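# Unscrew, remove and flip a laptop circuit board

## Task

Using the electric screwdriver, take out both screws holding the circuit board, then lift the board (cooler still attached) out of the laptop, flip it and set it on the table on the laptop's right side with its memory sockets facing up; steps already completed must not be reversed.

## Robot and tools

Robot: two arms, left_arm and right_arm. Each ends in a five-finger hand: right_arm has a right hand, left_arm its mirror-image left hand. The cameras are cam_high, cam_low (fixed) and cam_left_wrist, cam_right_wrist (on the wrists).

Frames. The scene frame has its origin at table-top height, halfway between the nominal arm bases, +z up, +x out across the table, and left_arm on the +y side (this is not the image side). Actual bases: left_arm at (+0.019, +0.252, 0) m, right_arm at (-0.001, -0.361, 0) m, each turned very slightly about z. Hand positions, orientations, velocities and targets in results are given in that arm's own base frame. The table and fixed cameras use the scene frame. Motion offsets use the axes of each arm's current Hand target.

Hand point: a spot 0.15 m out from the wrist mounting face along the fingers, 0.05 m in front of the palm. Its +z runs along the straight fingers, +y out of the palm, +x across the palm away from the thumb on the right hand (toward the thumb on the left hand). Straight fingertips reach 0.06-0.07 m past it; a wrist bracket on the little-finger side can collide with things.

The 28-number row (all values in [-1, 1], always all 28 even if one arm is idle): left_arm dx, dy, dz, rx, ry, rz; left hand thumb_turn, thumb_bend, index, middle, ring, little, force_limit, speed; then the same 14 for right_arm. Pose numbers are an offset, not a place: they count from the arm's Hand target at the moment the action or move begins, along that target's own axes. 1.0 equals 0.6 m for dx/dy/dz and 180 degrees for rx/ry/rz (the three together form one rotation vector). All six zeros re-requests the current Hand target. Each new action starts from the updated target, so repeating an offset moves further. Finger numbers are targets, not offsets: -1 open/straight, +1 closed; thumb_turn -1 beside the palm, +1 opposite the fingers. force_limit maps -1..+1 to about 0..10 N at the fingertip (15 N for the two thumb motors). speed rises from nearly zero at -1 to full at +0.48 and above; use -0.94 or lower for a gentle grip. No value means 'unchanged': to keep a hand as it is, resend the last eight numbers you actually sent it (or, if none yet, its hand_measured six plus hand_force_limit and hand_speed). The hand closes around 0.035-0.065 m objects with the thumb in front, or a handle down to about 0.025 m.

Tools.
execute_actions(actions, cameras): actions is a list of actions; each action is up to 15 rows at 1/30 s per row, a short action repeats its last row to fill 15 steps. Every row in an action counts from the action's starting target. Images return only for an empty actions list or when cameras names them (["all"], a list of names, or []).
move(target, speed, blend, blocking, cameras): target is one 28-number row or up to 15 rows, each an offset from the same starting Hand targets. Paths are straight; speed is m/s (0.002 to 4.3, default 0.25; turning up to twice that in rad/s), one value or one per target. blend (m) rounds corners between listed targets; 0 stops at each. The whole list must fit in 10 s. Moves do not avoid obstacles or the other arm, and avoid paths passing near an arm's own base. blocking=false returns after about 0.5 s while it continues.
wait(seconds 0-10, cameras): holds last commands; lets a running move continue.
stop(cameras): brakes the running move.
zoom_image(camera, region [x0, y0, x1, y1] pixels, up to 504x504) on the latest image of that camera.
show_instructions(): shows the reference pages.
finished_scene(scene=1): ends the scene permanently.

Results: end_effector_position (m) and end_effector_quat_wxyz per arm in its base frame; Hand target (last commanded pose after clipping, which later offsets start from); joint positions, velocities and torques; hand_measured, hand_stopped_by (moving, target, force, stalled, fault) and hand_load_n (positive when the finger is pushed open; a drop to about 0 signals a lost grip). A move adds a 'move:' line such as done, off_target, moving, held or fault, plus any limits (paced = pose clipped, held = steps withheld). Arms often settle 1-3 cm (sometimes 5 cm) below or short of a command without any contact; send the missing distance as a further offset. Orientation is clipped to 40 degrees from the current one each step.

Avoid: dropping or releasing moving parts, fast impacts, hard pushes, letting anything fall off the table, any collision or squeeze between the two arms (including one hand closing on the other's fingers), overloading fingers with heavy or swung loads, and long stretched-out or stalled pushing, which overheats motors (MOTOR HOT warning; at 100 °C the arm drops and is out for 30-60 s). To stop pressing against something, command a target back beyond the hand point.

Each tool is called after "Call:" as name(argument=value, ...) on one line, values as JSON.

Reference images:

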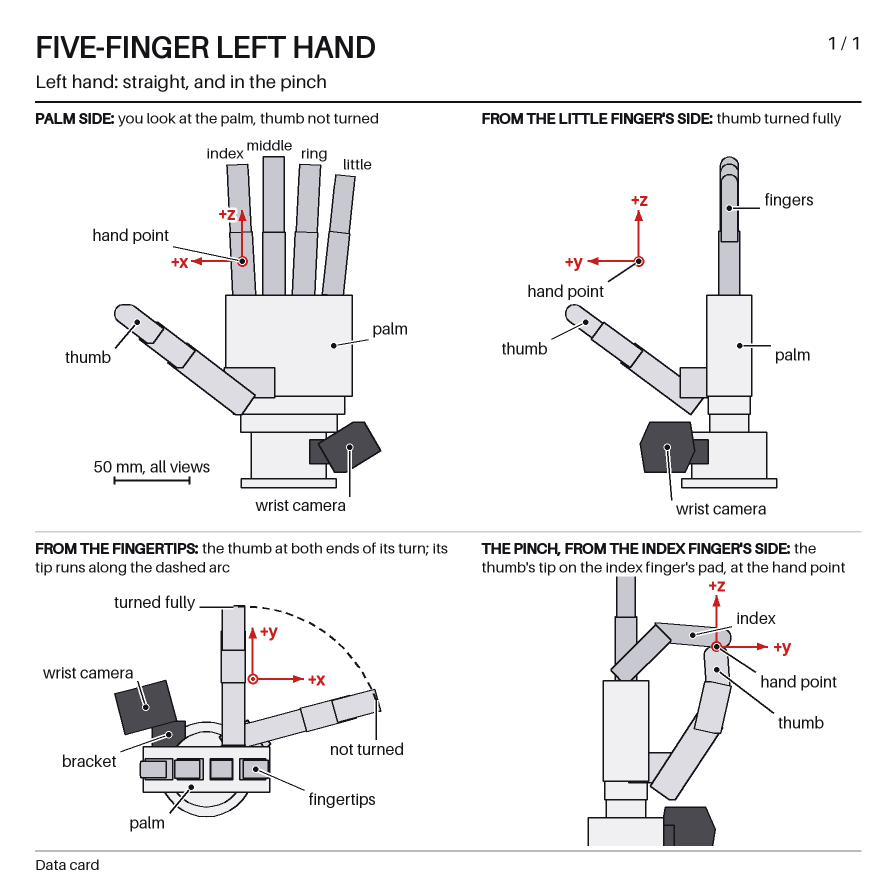

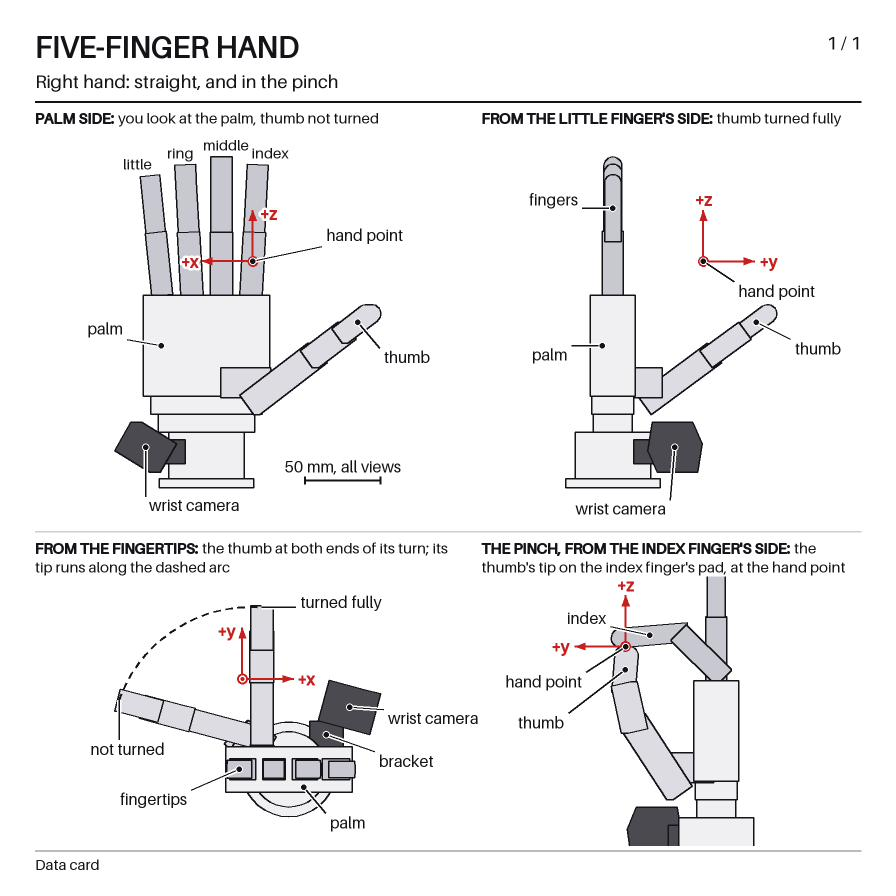

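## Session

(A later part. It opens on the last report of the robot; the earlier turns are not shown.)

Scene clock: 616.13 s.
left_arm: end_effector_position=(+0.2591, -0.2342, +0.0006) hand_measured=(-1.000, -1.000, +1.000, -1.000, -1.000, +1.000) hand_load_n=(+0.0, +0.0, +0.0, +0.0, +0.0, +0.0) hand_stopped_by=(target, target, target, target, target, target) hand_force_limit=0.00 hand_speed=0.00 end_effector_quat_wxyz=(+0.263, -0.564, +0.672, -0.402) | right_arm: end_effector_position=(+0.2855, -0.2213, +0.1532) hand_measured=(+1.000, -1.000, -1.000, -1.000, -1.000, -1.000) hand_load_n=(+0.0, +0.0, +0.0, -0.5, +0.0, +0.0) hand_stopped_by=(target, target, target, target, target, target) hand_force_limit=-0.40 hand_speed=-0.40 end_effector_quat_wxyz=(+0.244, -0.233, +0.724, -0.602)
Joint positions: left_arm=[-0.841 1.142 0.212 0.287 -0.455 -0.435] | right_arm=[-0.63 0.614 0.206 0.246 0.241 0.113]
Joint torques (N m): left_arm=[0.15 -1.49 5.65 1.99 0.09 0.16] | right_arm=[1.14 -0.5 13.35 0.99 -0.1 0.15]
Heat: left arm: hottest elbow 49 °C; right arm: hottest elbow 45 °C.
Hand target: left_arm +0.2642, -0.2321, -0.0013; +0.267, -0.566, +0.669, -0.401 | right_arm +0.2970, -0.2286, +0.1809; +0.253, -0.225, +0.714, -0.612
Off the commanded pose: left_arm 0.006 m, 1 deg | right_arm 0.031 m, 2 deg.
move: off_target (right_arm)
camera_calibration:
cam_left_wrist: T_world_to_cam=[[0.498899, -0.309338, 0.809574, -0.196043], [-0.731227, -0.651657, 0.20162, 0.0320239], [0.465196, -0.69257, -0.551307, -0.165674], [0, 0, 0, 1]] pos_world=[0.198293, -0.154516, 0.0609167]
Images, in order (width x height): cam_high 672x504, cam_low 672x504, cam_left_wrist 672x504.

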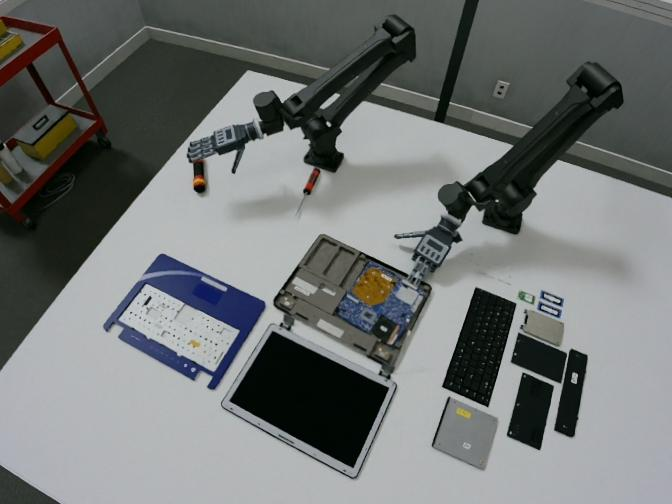

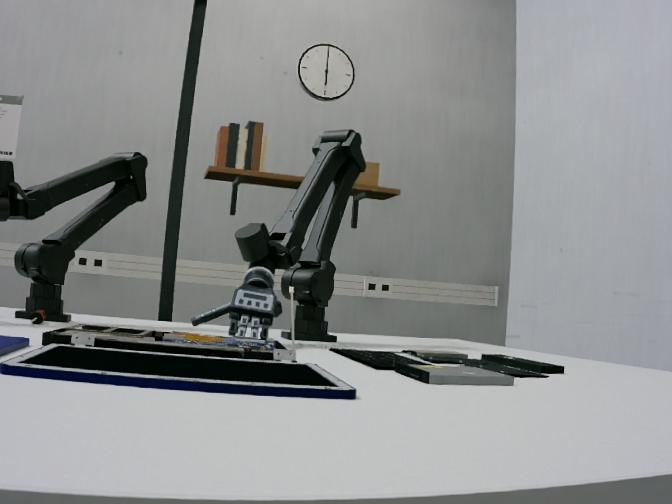

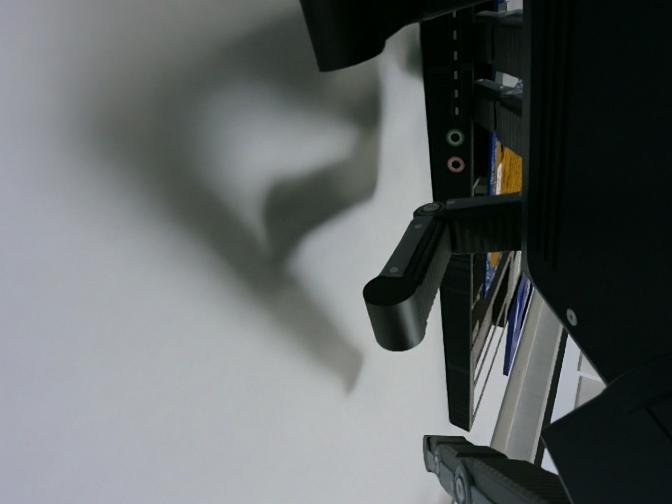

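Call:
move(target=[-0.0033,-0.01185,0.01173,0,0,0,-1,-1,1.0,-1,-1,1.0,0,0,0,0,0,0,0,0,1,-1,-1,-1,-1,-1,-0.4,-0.4], speed=0.02, cameras=["cam_high","cam_left_wrist","cam_low"])

Call:
zoom_image(camera="cam_left_wrist", region=[380, 0, 560, 200])

Call:
zoom_image(camera="cam_high", region=[390, 240, 440, 290])

Call:
zoom_image(camera="cam_low", region=[200, 310, 300, 365])

Scene clock: 617.87 s.
left_arm: end_effector_position=(+0.2633, -0.2328, +0.0001) hand_measured=(-1.000, -1.000, +1.000, -1.000, -1.000, +1.000) hand_load_n=(+0.0, +0.0, +0.0, +0.5, +0.0, +0.0) hand_stopped_by=(target, target, target, target, target, target) hand_force_limit=0.00 hand_speed=0.00 end_effector_quat_wxyz=(+0.259, -0.562, +0.674, -0.404) | right_arm: end_effector_position=(+0.2855, -0.2213, +0.1532) hand_measured=(+1.000, -1.000, -1.000, -1.000, -1.000, -1.000) hand_load_n=(+0.0, +0.0, +0.0, +0.0, +0.0, +0.0) hand_stopped_by=(target, target, target, target, target, target) hand_force_limit=-0.40 hand_speed=-0.40 end_effector_quat_wxyz=(+0.244, -0.233, +0.724, -0.602)
Joint positions: left_arm=[-0.813 1.151 0.212 0.306 -0.422 -0.417] | right_arm=[-0.63 0.614 0.206 0.246 0.241 0.113]
Joint torques (N m): left_arm=[0.79 -1.14 6.69 1.55 -0.1 0.17] | right_arm=[1.08 -0.5 13.35 0.98 -0.1 0.15]
Heat: left arm: hottest elbow 49 °C; right arm: hottest elbow 46 °C.
Hand target: left_arm +0.2742, -0.2320, +0.0007; +0.267, -0.566, +0.669, -0.401 | right_arm +0.2970, -0.2286, +0.1809; +0.253, -0.225, +0.714, -0.612
Off the commanded pose: left_arm 0.011 m, 1 deg | right_arm 0.031 m, 2 deg.
move: off_target (left_arm, right_arm)
camera_calibration:
cam_left_wrist: T_world_to_cam=[[0.498547, -0.308536, 0.810097, -0.196994], [-0.735782, -0.644722, 0.207262, 0.0388725], [0.45834, -0.699385, -0.548439, -0.166696], [0, 0, 0, 1]] pos_world=[0.203216, -0.152302, 0.0601046]
Images, in order (width x height): cam_high 672x504, cam_low 672x504, cam_left_wrist 672x504.

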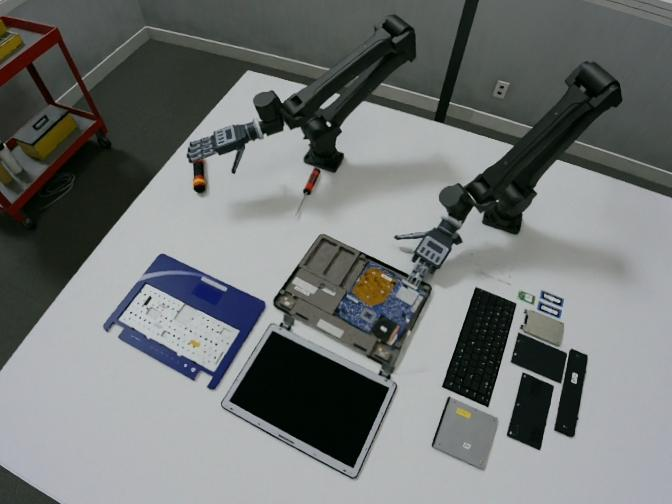

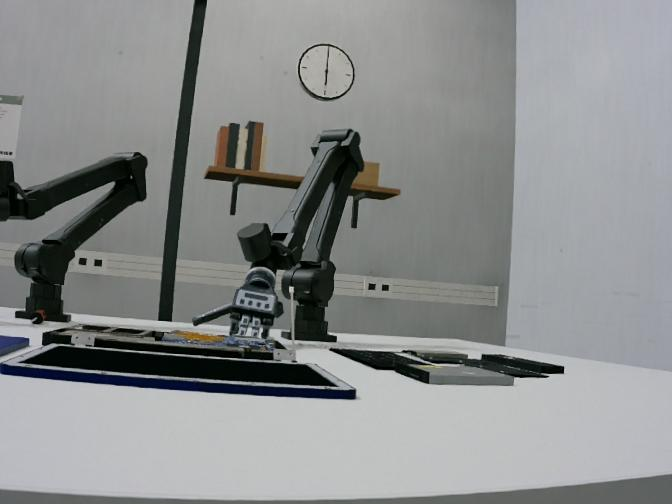

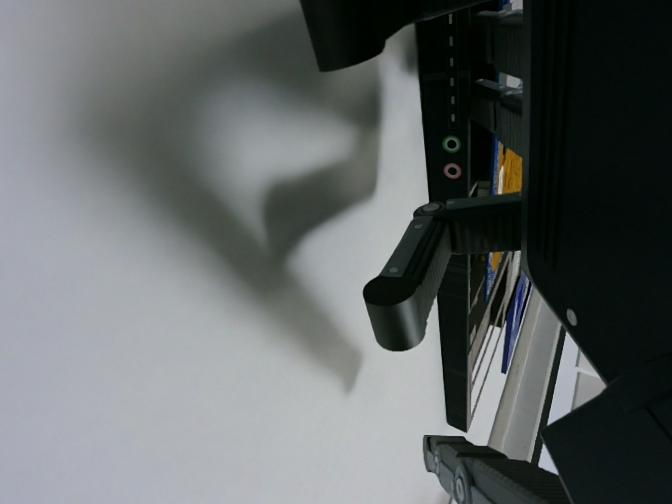

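Scaled by 2.520 from the camera's 672x504 image, which has a finer 960x720 frame.

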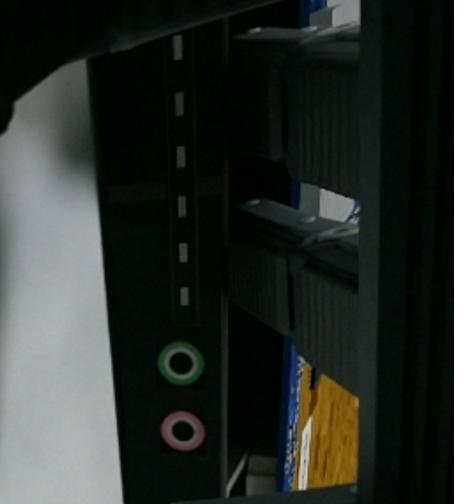

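Scaled by 10.080 from the camera's 672x504 image, which has a finer 960x720 frame.

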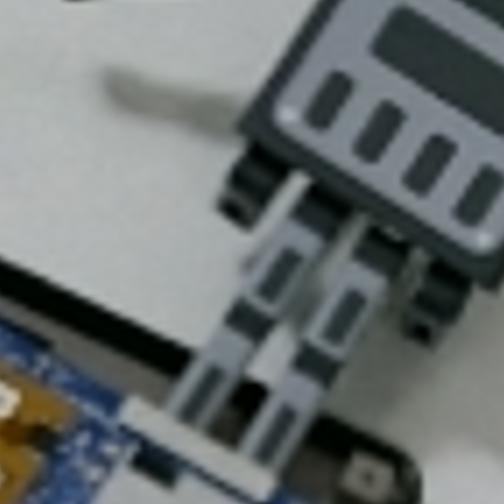

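Scaled by 5.040 from the camera's 672x504 image, which has a finer 960x720 frame.

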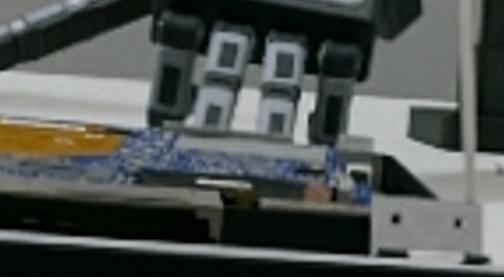

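Call:
move(target=[-0.0033,-0.01185,0.01173,0,0,0,-1,-1,1.0,-1,-1,1.0,0,0,0,0,0,0,0,0,1,-1,-1,-1,-1,-1,-0.4,-0.4], speed=0.02, cameras=["cam_high","cam_left_wrist","cam_low"])

Call:
zoom_image(camera="cam_left_wrist", region=[380, 0, 560, 200])

Call:
zoom_image(camera="cam_high", region=[390, 240, 440, 290])

Call:
zoom_image(camera="cam_low", region=[200, 310, 300, 365])

Scene clock: 620.10 s.
left_arm: end_effector_position=(+0.2687, -0.2311, +0.0002) hand_measured=(-1.000, -1.000, +1.000, -1.000, -1.000, +1.000) hand_load_n=(-0.5, +0.0, +0.0, +0.5, +0.0, +0.0) hand_stopped_by=(target, target, target, target, target, target) hand_force_limit=0.00 hand_speed=0.00 end_effector_quat_wxyz=(+0.258, -0.560, +0.676, -0.404) | right_arm: end_effector_position=(+0.2855, -0.2213, +0.1532) hand_measured=(+1.000, -1.000, -1.000, -1.000, -1.000, -1.000) hand_load_n=(+0.0, +0.0, +0.0, +0.0, +0.0, +0.0) hand_stopped_by=(target, target, target, target, target, target) hand_force_limit=-0.40 hand_speed=-0.40 end_effector_quat_wxyz=(+0.244, -0.233, +0.724, -0.602)
Joint positions: left_arm=[-0.786 1.161 0.218 0.317 -0.395 -0.395] | right_arm=[-0.63 0.614 0.206 0.246 0.241 0.113]
Joint torques (N m): left_arm=[0.85 -0.85 7.49 1.46 -0.13 0.17] | right_arm=[1.08 -0.5 13.37 0.99 -0.09 0.14]
Heat: left arm: hottest elbow 49 °C; right arm: hottest elbow 46 °C.
Hand target: left_arm +0.2841, -0.2321, +0.0027; +0.267, -0.566, +0.669, -0.401 | right_arm +0.2970, -0.2286, +0.1809; +0.253, -0.225, +0.714, -0.612
Off the commanded pose: left_arm 0.016 m, 2 deg | right_arm 0.031 m, 2 deg.
move: off_target (left_arm, right_arm)
camera_calibration:
cam_left_wrist: T_world_to_cam=[[0.49779, -0.312709, 0.808961, -0.200053], [-0.739632, -0.640171, 0.207666, 0.0459333], [0.452935, -0.701708, -0.54996, -0.167079], [0, 0, 0, 1]] pos_world=[0.209234, -0.150394, 0.0604099]
Images, in order (width x height): cam_high 672x504, cam_low 672x504, cam_left_wrist 672x504.

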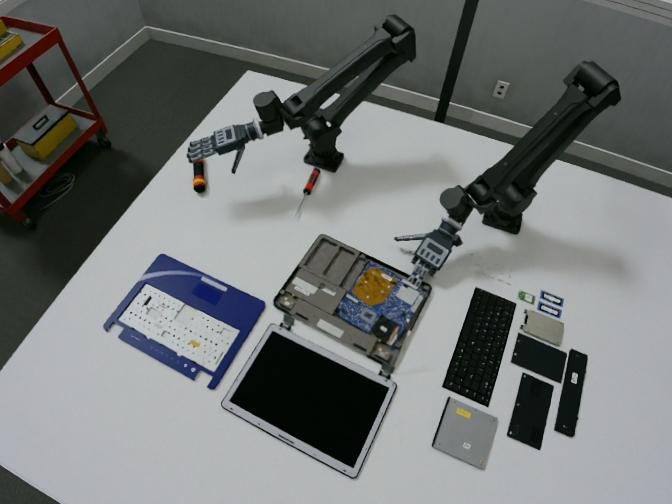

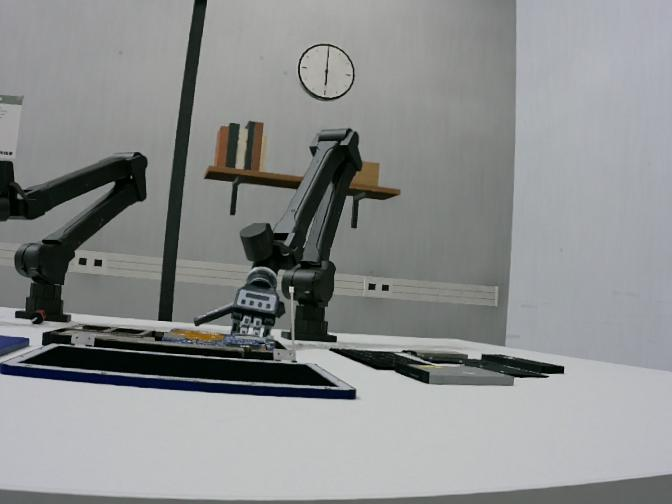

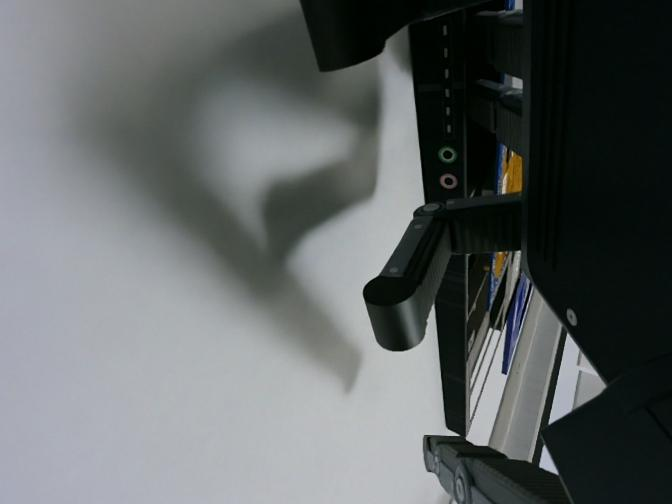

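Scaled by 2.520 from the camera's 672x504 image, which has a finer 960x720 frame.

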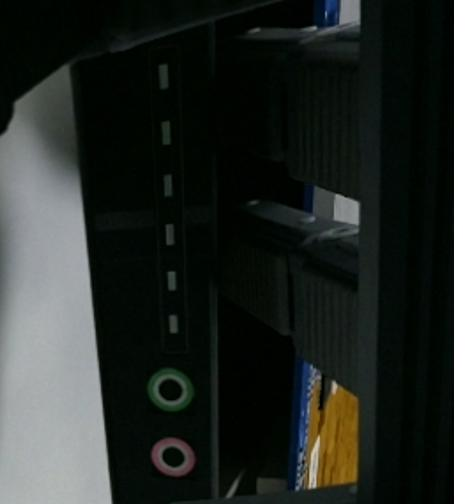

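Scaled by 10.080 from the camera's 672x504 image, which has a finer 960x720 frame.

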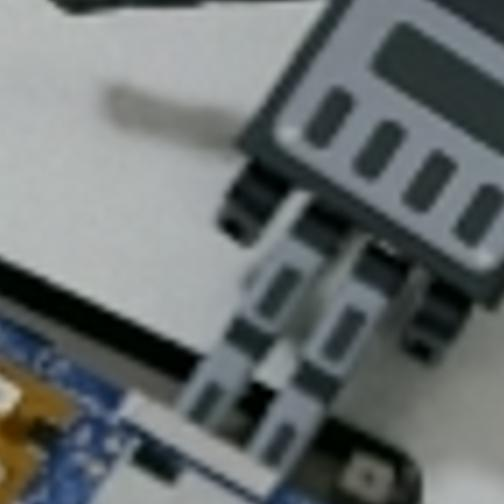

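Scaled by 5.040 from the camera's 672x504 image, which has a finer 960x720 frame.

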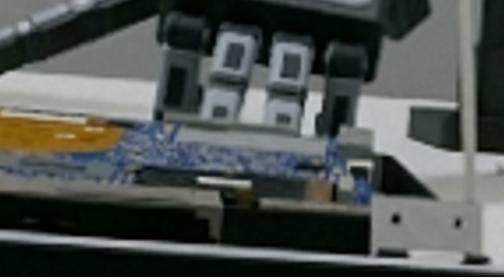

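Call:
move(target=[-0.0038,-0.0150,0.0136,0,0,0,-1,-1,1.0,-1,-1,1.0,0,0,0,0,0,0,0,0,1,-1,-1,-1,-1,-1,-0.4,-0.4], speed=0.02, cameras=["cam_high","cam_left_wrist","cam_low"])

Call:
zoom_image(camera="cam_high", region=[390, 240, 440, 290])

Call:
zoom_image(camera="cam_low", region=[200, 310, 300, 365])

Scene clock: 621.90 s.
left_arm: end_effector_position=(+0.2773, -0.2306, +0.0012) hand_measured=(-1.000, -1.000, +1.000, -1.000, -1.000, +1.000) hand_load_n=(+0.0, +0.0, +0.0, +0.5, -0.5, +0.0) hand_stopped_by=(target, target, target, target, target, target) hand_force_limit=0.00 hand_speed=0.00 end_effector_quat_wxyz=(+0.255, -0.563, +0.675, -0.402) | right_arm: end_effector_position=(+0.2855, -0.2213, +0.1532) hand_measured=(+1.000, -1.000, -1.000, -1.000, -1.000, -1.000) hand_load_n=(+0.0, +0.0, +0.0, +0.0, +0.0, +0.0) hand_stopped_by=(target, target, target, target, target, target) hand_force_limit=-0.40 hand_speed=-0.40 end_effector_quat_wxyz=(+0.244, -0.233, +0.724, -0.602)
Joint positions: left_arm=[-0.753 1.177 0.235 0.317 -0.366 -0.383] | right_arm=[-0.63 0.614 0.206 0.246 0.241 0.113]
Joint torques (N m): left_arm=[0.97 -0.97 7.88 1.48 -0.17 0.17] | right_arm=[1.14 -0.56 13.37 0.98 -0.1 0.15]
Heat: left arm: hottest elbow 49 °C; right arm: hottest elbow 46 °C.
Hand target: left_arm +0.2962, -0.2322, +0.0057; +0.267, -0.566, +0.669, -0.401 | right_arm +0.2970, -0.2286, +0.1809; +0.253, -0.225, +0.714, -0.612
Off the commanded pose: left_arm 0.019 m, 2 deg | right_arm 0.031 m, 2 deg.
move: off_target (left_arm, right_arm)
camera_calibration:
cam_left_wrist: T_world_to_cam=[[0.504987, -0.30885, 0.805978, -0.206076], [-0.736344, -0.641339, 0.215597, 0.0512665], [0.450318, -0.70235, -0.551287, -0.169471], [0, 0, 0, 1]] pos_world=[0.218131, -0.149796, 0.0616121]
Images, in order (width x height): cam_high 672x504, cam_low 672x504, cam_left_wrist 672x504.

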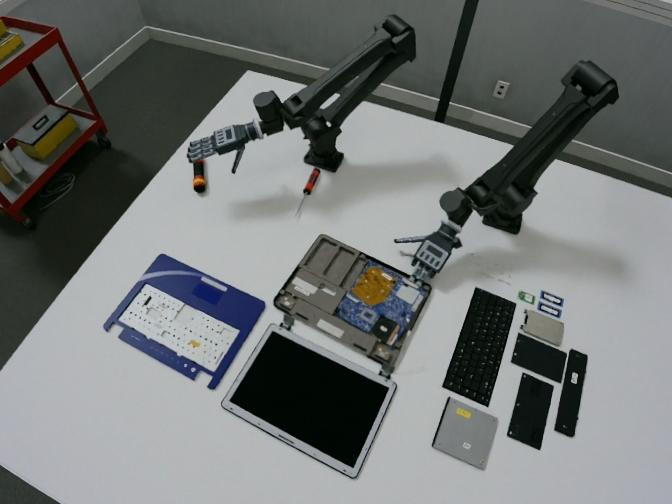

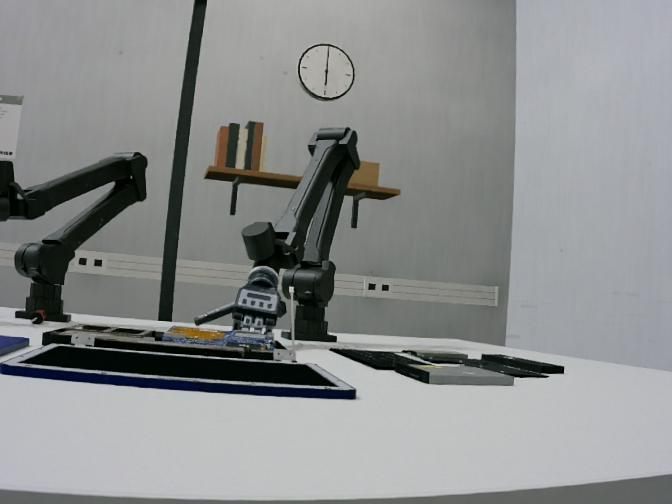

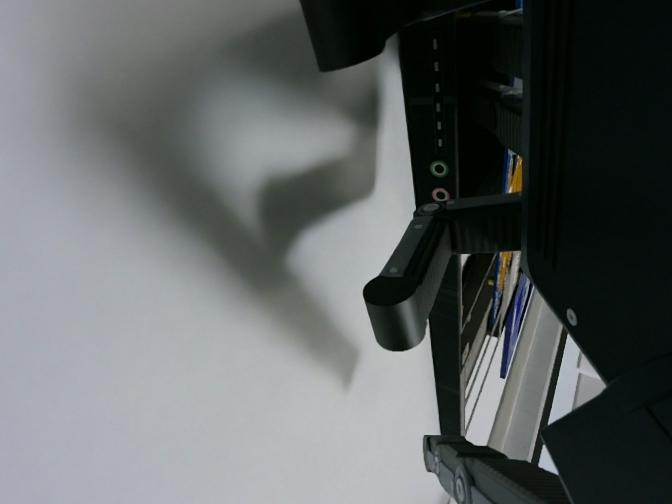

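Scaled by 10.080 from the camera's 672x504 image, which has a finer 960x720 frame.

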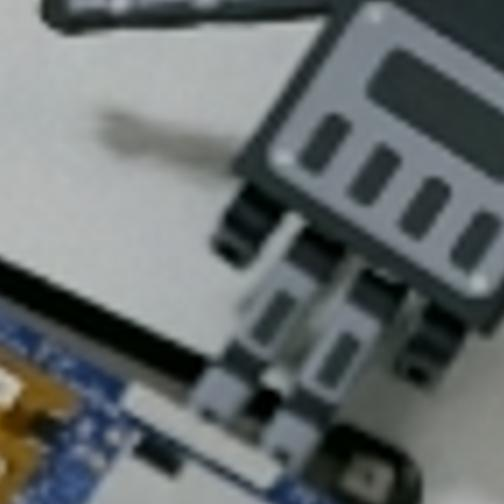

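Scaled by 5.040 from the camera's 672x504 image, which has a finer 960x720 frame.

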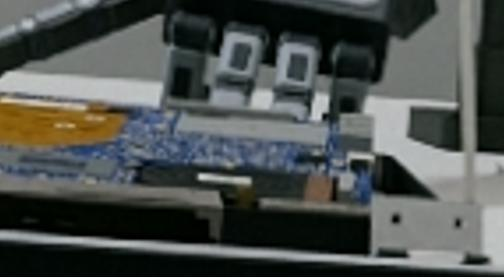

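Call:
move(target=[-0.0044,-0.0178,0.0176,0,0,0,-1,-1,1.0,-1,-1,1.0,0,0,0,0,0,0,0,0,1,-1,-1,-1,-1,-1,-0.4,-0.4], speed=0.03, cameras=["cam_high","cam_left_wrist","cam_low"])

Call:
zoom_image(camera="cam_high", region=[340, 220, 460, 340])

Call:
zoom_image(camera="cam_low", region=[140, 290, 310, 380])

Scene clock: 623.77 s.
left_arm: end_effector_position=(+0.2917, -0.2279, +0.0018) hand_measured=(-1.000, -1.000, +1.000, -1.000, -1.000, +1.000) hand_load_n=(+0.0, +0.0, +0.0, +0.5, +0.0, +0.0) hand_stopped_by=(target, target, target, target, target, target) hand_force_limit=0.00 hand_speed=0.00 end_effector_quat_wxyz=(+0.258, -0.562, +0.678, -0.397) | right_arm: end_effector_position=(+0.2855, -0.2213, +0.1532) hand_measured=(+1.000, -1.000, -1.000, -1.000, -1.000, -1.000) hand_load_n=(+0.0, +0.0, +0.0, +0.0, +0.0, +0.0) hand_stopped_by=(target, target, target, target, target, target) hand_force_limit=-0.40 hand_speed=-0.40 end_effector_quat_wxyz=(+0.244, -0.233, +0.724, -0.602)
Joint positions: left_arm=[-0.709 1.207 0.263 0.319 -0.336 -0.349] | right_arm=[-0.63 0.614 0.206 0.246 0.241 0.113]
Joint torques (N m): left_arm=[0.85 -1.67 8.1 1.68 -0.06 0.17] | right_arm=[1.08 -0.56 13.34 0.98 -0.1 0.15]
Heat: left arm: hottest elbow 49 °C; right arm: hottest elbow 46 °C.
Hand target: left_arm +0.3111, -0.2325, +0.0088; +0.267, -0.566, +0.669, -0.401 | right_arm +0.2970, -0.2286, +0.1809; +0.253, -0.225, +0.714, -0.612
Off the commanded pose: left_arm 0.021 m, 2 deg | right_arm 0.031 m, 2 deg.
move: off_target (left_arm, right_arm)
camera_calibration:
cam_left_wrist: T_world_to_cam=[[0.507866, -0.319371, 0.800047, -0.216211], [-0.734613, -0.645623, 0.208603, 0.0620346], [0.449906, -0.693667, -0.562504, -0.171703], [0, 0, 0, 1]] pos_world=[0.232628, -0.148105, 0.0634544]
Images, in order (width x height): cam_high 672x504, cam_low 672x504, cam_left_wrist 672x504.

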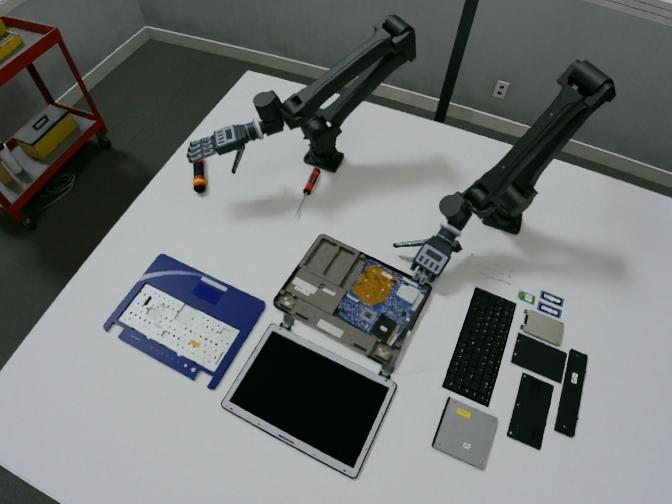

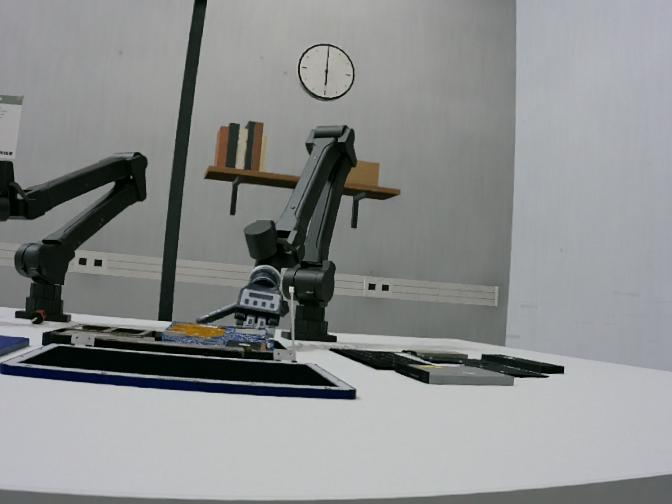

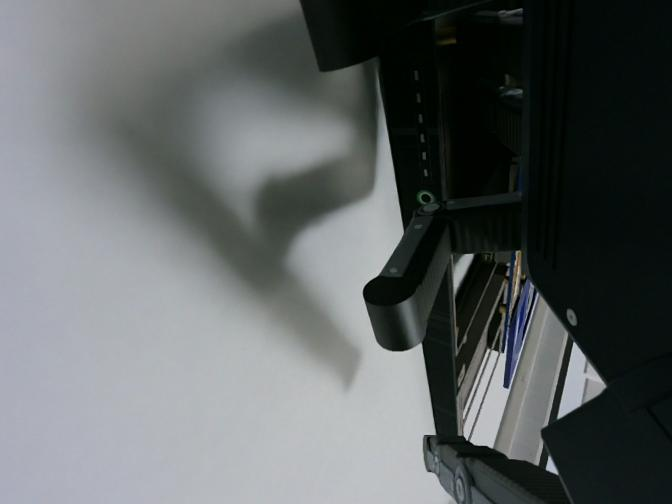

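Scaled by 4.200 from the camera's 672x504 image, which has a finer 960x720 frame.

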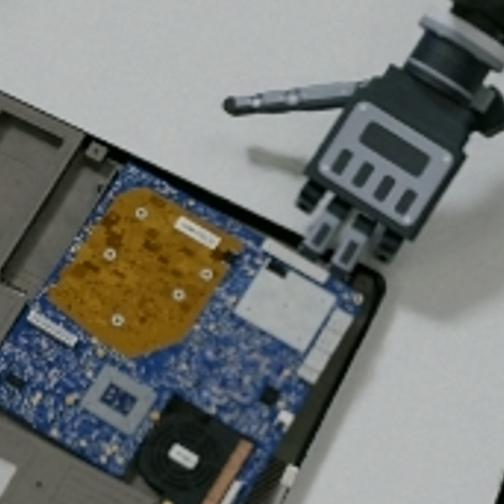

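Scaled by 2.965 from the camera's 672x504 image, which has a finer 960x720 frame.

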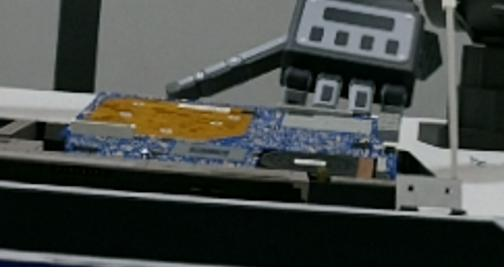

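Call:
move(target=[0.0102,-0.0588,-0.0305,0,0,0,-1,-1,1.0,-1,-1,1.0,0,0,0,0,0,0,0,0,1,-1,-1,-1,-1,-1,-0.4,-0.4], speed=0.04, cameras=["cam_high","cam_left_wrist","cam_low"])

Call:
zoom_image(camera="cam_high", region=[340, 220, 460, 340])

Call:
zoom_image(camera="cam_low", region=[140, 290, 310, 380])

Scene clock: 632.33 s.
left_arm: end_effector_position=(+0.2876, -0.2207, +0.0177) hand_measured=(-1.000, -1.000, +1.000, -1.000, -1.000, +1.000) hand_load_n=(+0.0, +0.0, +0.0, -0.5, +0.0, +0.0) hand_stopped_by=(target, target, target, target, target, target) hand_force_limit=0.00 hand_speed=0.00 end_effector_quat_wxyz=(+0.256, -0.568, +0.687, -0.374) | right_arm: end_effector_position=(+0.2855, -0.2213, +0.1532) hand_measured=(+1.000, -1.000, -1.000, -1.000, -1.000, -1.000) hand_load_n=(+0.0, +0.0, +0.0, +0.0, +0.0, +0.0) hand_stopped_by=(target, target, target, target, target, target) hand_force_limit=-0.40 hand_speed=-0.40 end_effector_quat_wxyz=(+0.244, -0.233, +0.724, -0.602)
Joint positions: left_arm=[-0.701 1.102 0.301 0.127 -0.336 -0.348] | right_arm=[-0.63 0.614 0.206 0.246 0.241 0.113]
Joint torques (N m): left_arm=[-0.15 -4.01 10.3 1.06 -0.16 0.15] | right_arm=[1.03 -0.62 13.37 1.01 -0.1 0.15]
Heat: left arm: hottest elbow 49 °C; right arm: hottest elbow 46 °C.
Hand target: left_arm +0.3141, -0.2355, +0.0488; +0.267, -0.566, +0.669, -0.401 | right_arm +0.2970, -0.2286, +0.1809; +0.253, -0.225, +0.714, -0.612
Off the commanded pose: left_arm 0.043 m, 4 deg | right_arm 0.031 m, 2 deg.
move: off_target (left_arm, right_arm)
camera_calibration:
cam_left_wrist: T_world_to_cam=[[0.539332, -0.341943, 0.769543, -0.23803], [-0.722352, -0.657555, 0.214076, 0.0541067], [0.432815, -0.671339, -0.601644, -0.145263], [0, 0, 0, 1]] pos_world=[0.230333, -0.143335, 0.0841945]
Images, in order (width x height): cam_high 672x504, cam_low 672x504, cam_left_wrist 672x504.

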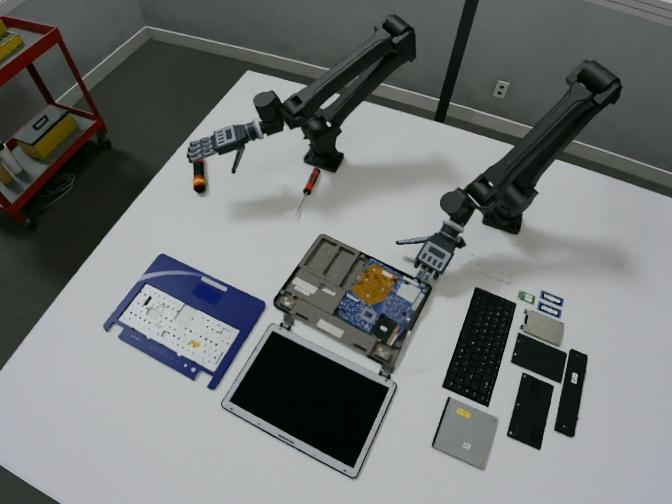

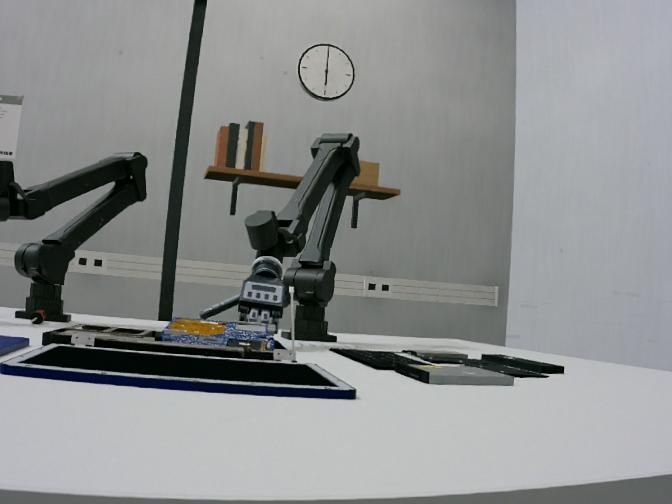

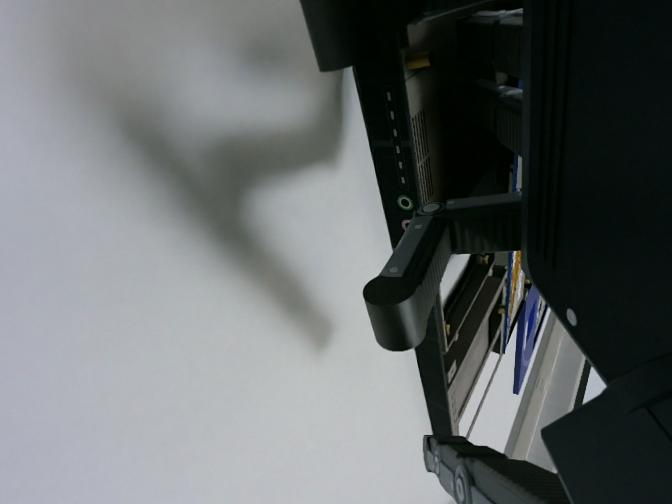

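Scaled by 4.200 from the camera's 672x504 image, which has a finer 960x720 frame.

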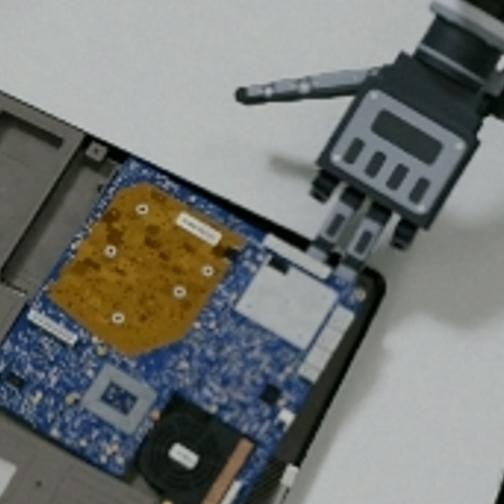

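Scaled by 2.965 from the camera's 672x504 image, which has a finer 960x720 frame.

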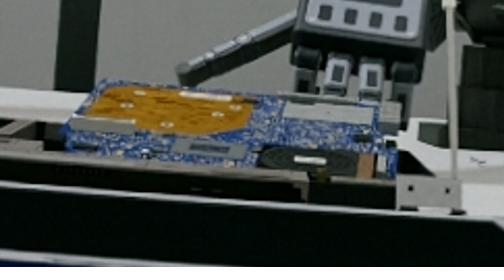

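Call:
move(target=[0.0062,-0.0744,-0.0379,0,0,0,-1,-1,1.0,-1,-1,1.0,0,0,0,0,0,0,0,0,1,-1,-1,-1,-1,-1,-0.4,-0.4], speed=0.04, cameras=["cam_high","cam_left_wrist","cam_low"])

Call:
zoom_image(camera="cam_high", region=[340, 220, 460, 340])

Call:
zoom_image(camera="cam_low", region=[140, 270, 310, 380])

Scene clock: 635.07 s.
left_arm: end_effector_position=(+0.2948, -0.2215, +0.0619) hand_measured=(-1.000, -1.000, +1.000, -1.000, -1.000, +1.000) hand_load_n=(-0.5, +0.0, +0.0, -1.0, +0.0, +0.0) hand_stopped_by=(target, target, target, target, target, target) hand_force_limit=0.00 hand_speed=0.00 end_effector_quat_wxyz=(+0.257, -0.569, +0.687, -0.371) | right_arm: end_effector_position=(+0.2855, -0.2213, +0.1532) hand_measured=(+1.000, -1.000, -1.000, -1.000, -1.000, -1.000) hand_load_n=(+0.0, +0.0, -0.5, +0.0, +0.0, +0.0) hand_stopped_by=(target, target, target, target, target, target) hand_force_limit=-0.40 hand_speed=-0.40 end_effector_quat_wxyz=(+0.244, -0.233, +0.724, -0.602)
Joint positions: left_arm=[-0.689 0.979 0.387 -0.083 -0.332 -0.342] | right_arm=[-0.63 0.614 0.206 0.246 0.241 0.113]
Joint torques (N m): left_arm=[-0.26 -3.6 11.59 1.01 0.05 0.16] | right_arm=[1.08 -0.5 13.35 0.98 -0.1 0.15]
Heat: left arm: hottest elbow 49 °C; right arm: hottest elbow 46 °C.
Hand target: left_arm +0.3191, -0.2353, +0.0987; +0.267, -0.566, +0.669, -0.401 | right_arm +0.2970, -0.2286, +0.1809; +0.253, -0.225, +0.714, -0.612
Off the commanded pose: left_arm 0.046 m, 4 deg | right_arm 0.031 m, 2 deg.
move: off_target (left_arm, right_arm)
camera_calibration:
cam_left_wrist: T_world_to_cam=[[0.542454, -0.341716, 0.767446, -0.276995], [-0.718446, -0.662176, 0.212976, 0.0471504], [0.435407, -0.666898, -0.604705, -0.121928], [0, 0, 0, 1]] pos_world=[0.23722, -0.144745, 0.128806]
Images, in order (width x height): cam_high 672x504, cam_low 672x504, cam_left_wrist 672x504.

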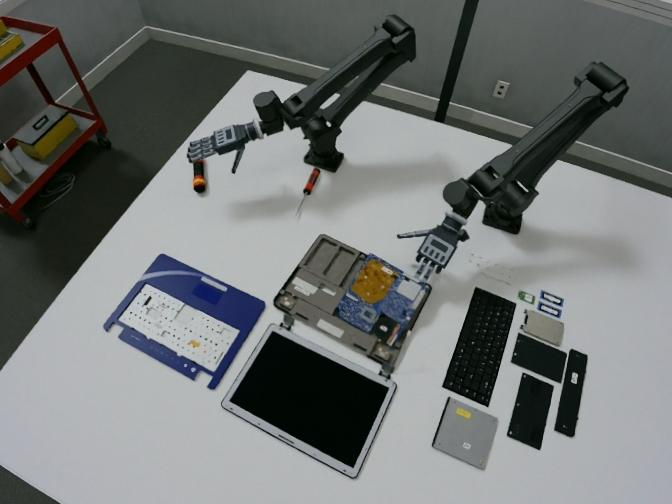

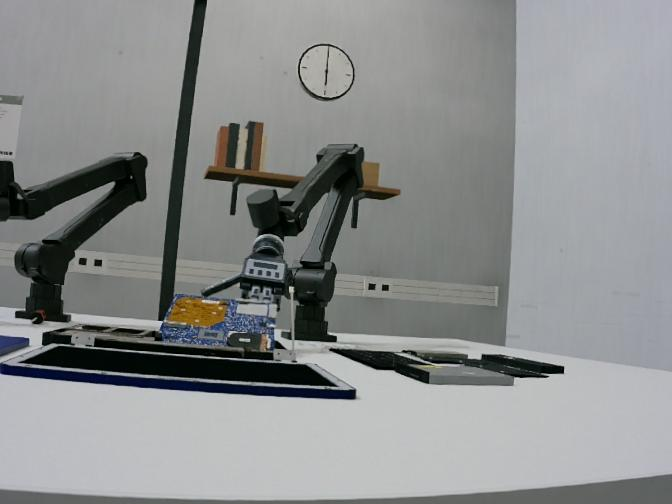

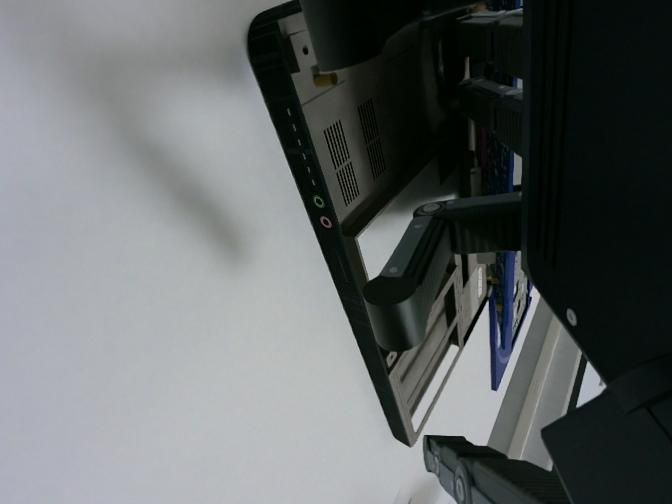

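Scaled by 4.200 from the camera's 672x504 image, which has a finer 960x720 frame.

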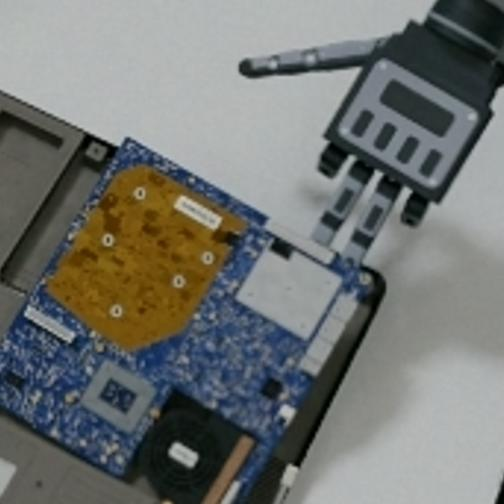

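Scaled by 2.965 from the camera's 672x504 image, which has a finer 960x720 frame.

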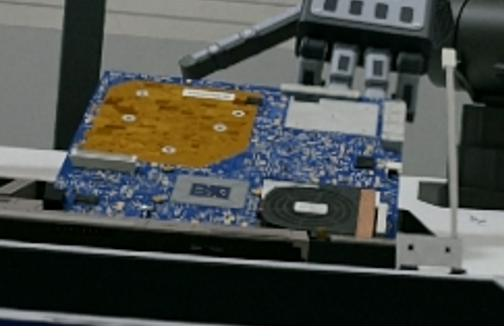

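Call:
move(target=[0.0003,-0.1009,-0.0037,0,0,0,-1,-1,1.0,-1,-1,1.0,0,0,0,0,0,0,0,0,1,-1,-1,-1,-1,-1,-0.4,-0.4], speed=0.04, cameras=["cam_high","cam_left_wrist","cam_low"])

Call:
zoom_image(camera="cam_high", region=[340, 220, 460, 340])

Call:
zoom_image(camera="cam_low", region=[140, 250, 310, 380])

Scene clock: 638.17 s.
left_arm: end_effector_position=(+0.3266, -0.2261, +0.1153) hand_measured=(-1.000, -1.000, +1.000, -1.000, -1.000, +1.000) hand_load_n=(+0.0, +0.0, +0.0, -1.0, +0.0, +0.0) hand_stopped_by=(target, target, target, target, target, target) hand_force_limit=0.00 hand_speed=0.00 end_effector_quat_wxyz=(+0.257, -0.570, +0.684, -0.376) | right_arm: end_effector_position=(+0.2855, -0.2213, +0.1532) hand_measured=(+1.000, -1.000, -1.000, -1.000, -1.000, -1.000) hand_load_n=(+0.0, +0.0, +0.0, +0.0, -0.5, +0.0) hand_stopped_by=(target, target, target, target, target, target) hand_force_limit=-0.40 hand_speed=-0.40 end_effector_quat_wxyz=(+0.244, -0.233, +0.724, -0.602)
Joint positions: left_arm=[-0.625 0.966 0.532 -0.22 -0.281 -0.305] | right_arm=[-0.63 0.614 0.206 0.246 0.241 0.113]
Joint torques (N m): left_arm=[0.03 -3.25 12.62 1.02 0.11 0.17] | right_arm=[1.14 -0.56 13.35 0.99 -0.1 0.15]
Heat: left arm: hottest elbow 50 °C; right arm: hottest elbow 46 °C.
Hand target: left_arm +0.3501, -0.2373, +0.1508; +0.267, -0.566, +0.669, -0.401 | right_arm +0.2970, -0.2286, +0.1809; +0.253, -0.225, +0.714, -0.612
Off the commanded pose: left_arm 0.044 m, 4 deg | right_arm 0.031 m, 2 deg.
move: off_target (left_arm, right_arm)
camera_calibration:
cam_left_wrist: T_world_to_cam=[[0.537973, -0.333383, 0.774236, -0.3341], [-0.718703, -0.661371, 0.214603, 0.055698], [0.440512, -0.671896, -0.595403, -0.110426], [0, 0, 0, 1]] pos_world=[0.268411, -0.148741, 0.180971]
Images, in order (width x height): cam_high 672x504, cam_low 672x504, cam_left_wrist 672x504.

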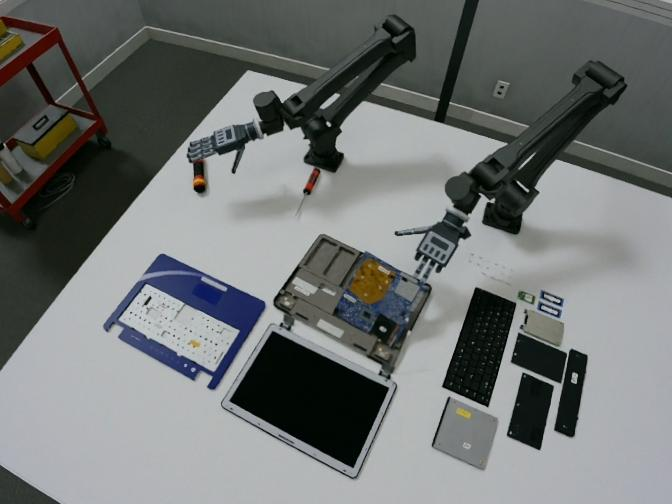

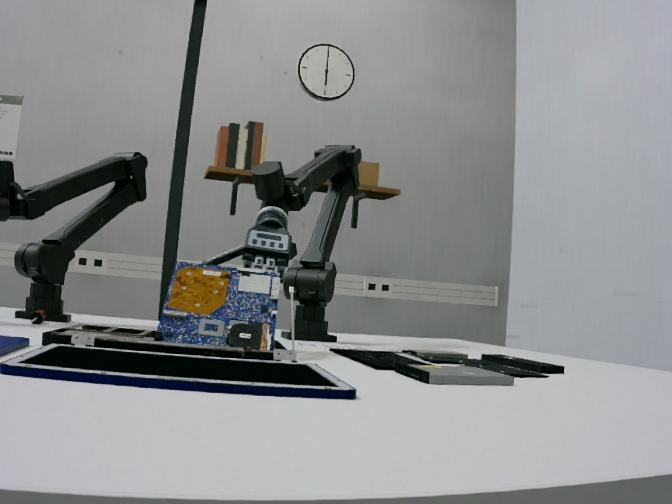

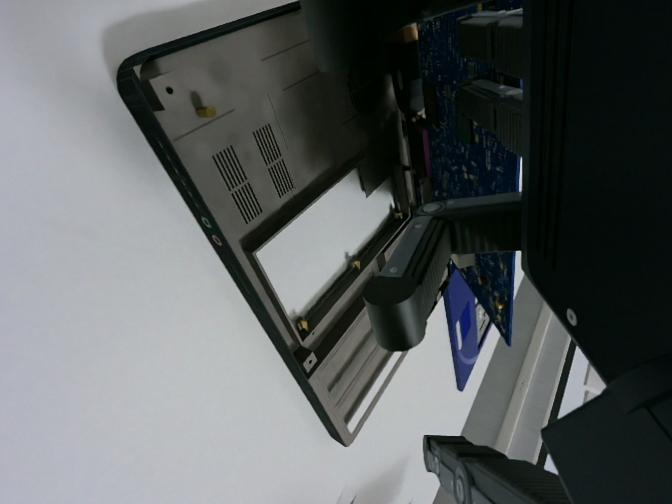

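Scaled by 4.200 from the camera's 672x504 image, which has a finer 960x720 frame.

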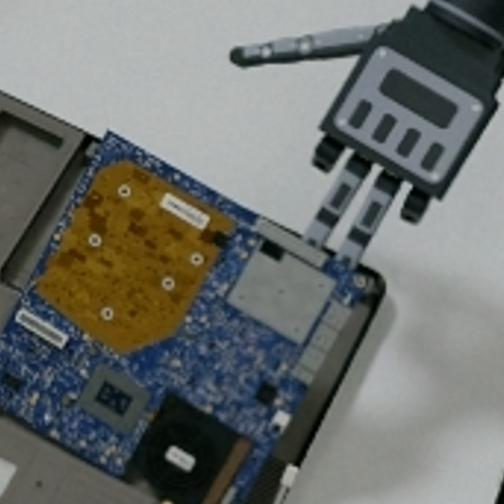

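Scaled by 2.965 from the camera's 672x504 image, which has a finer 960x720 frame.

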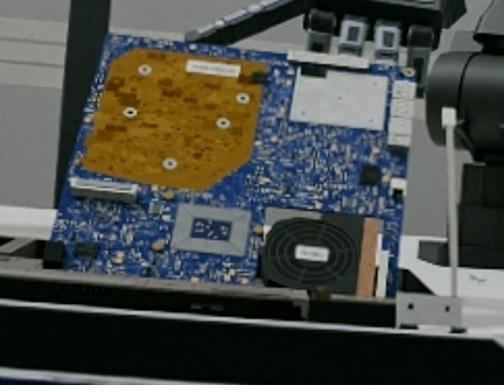

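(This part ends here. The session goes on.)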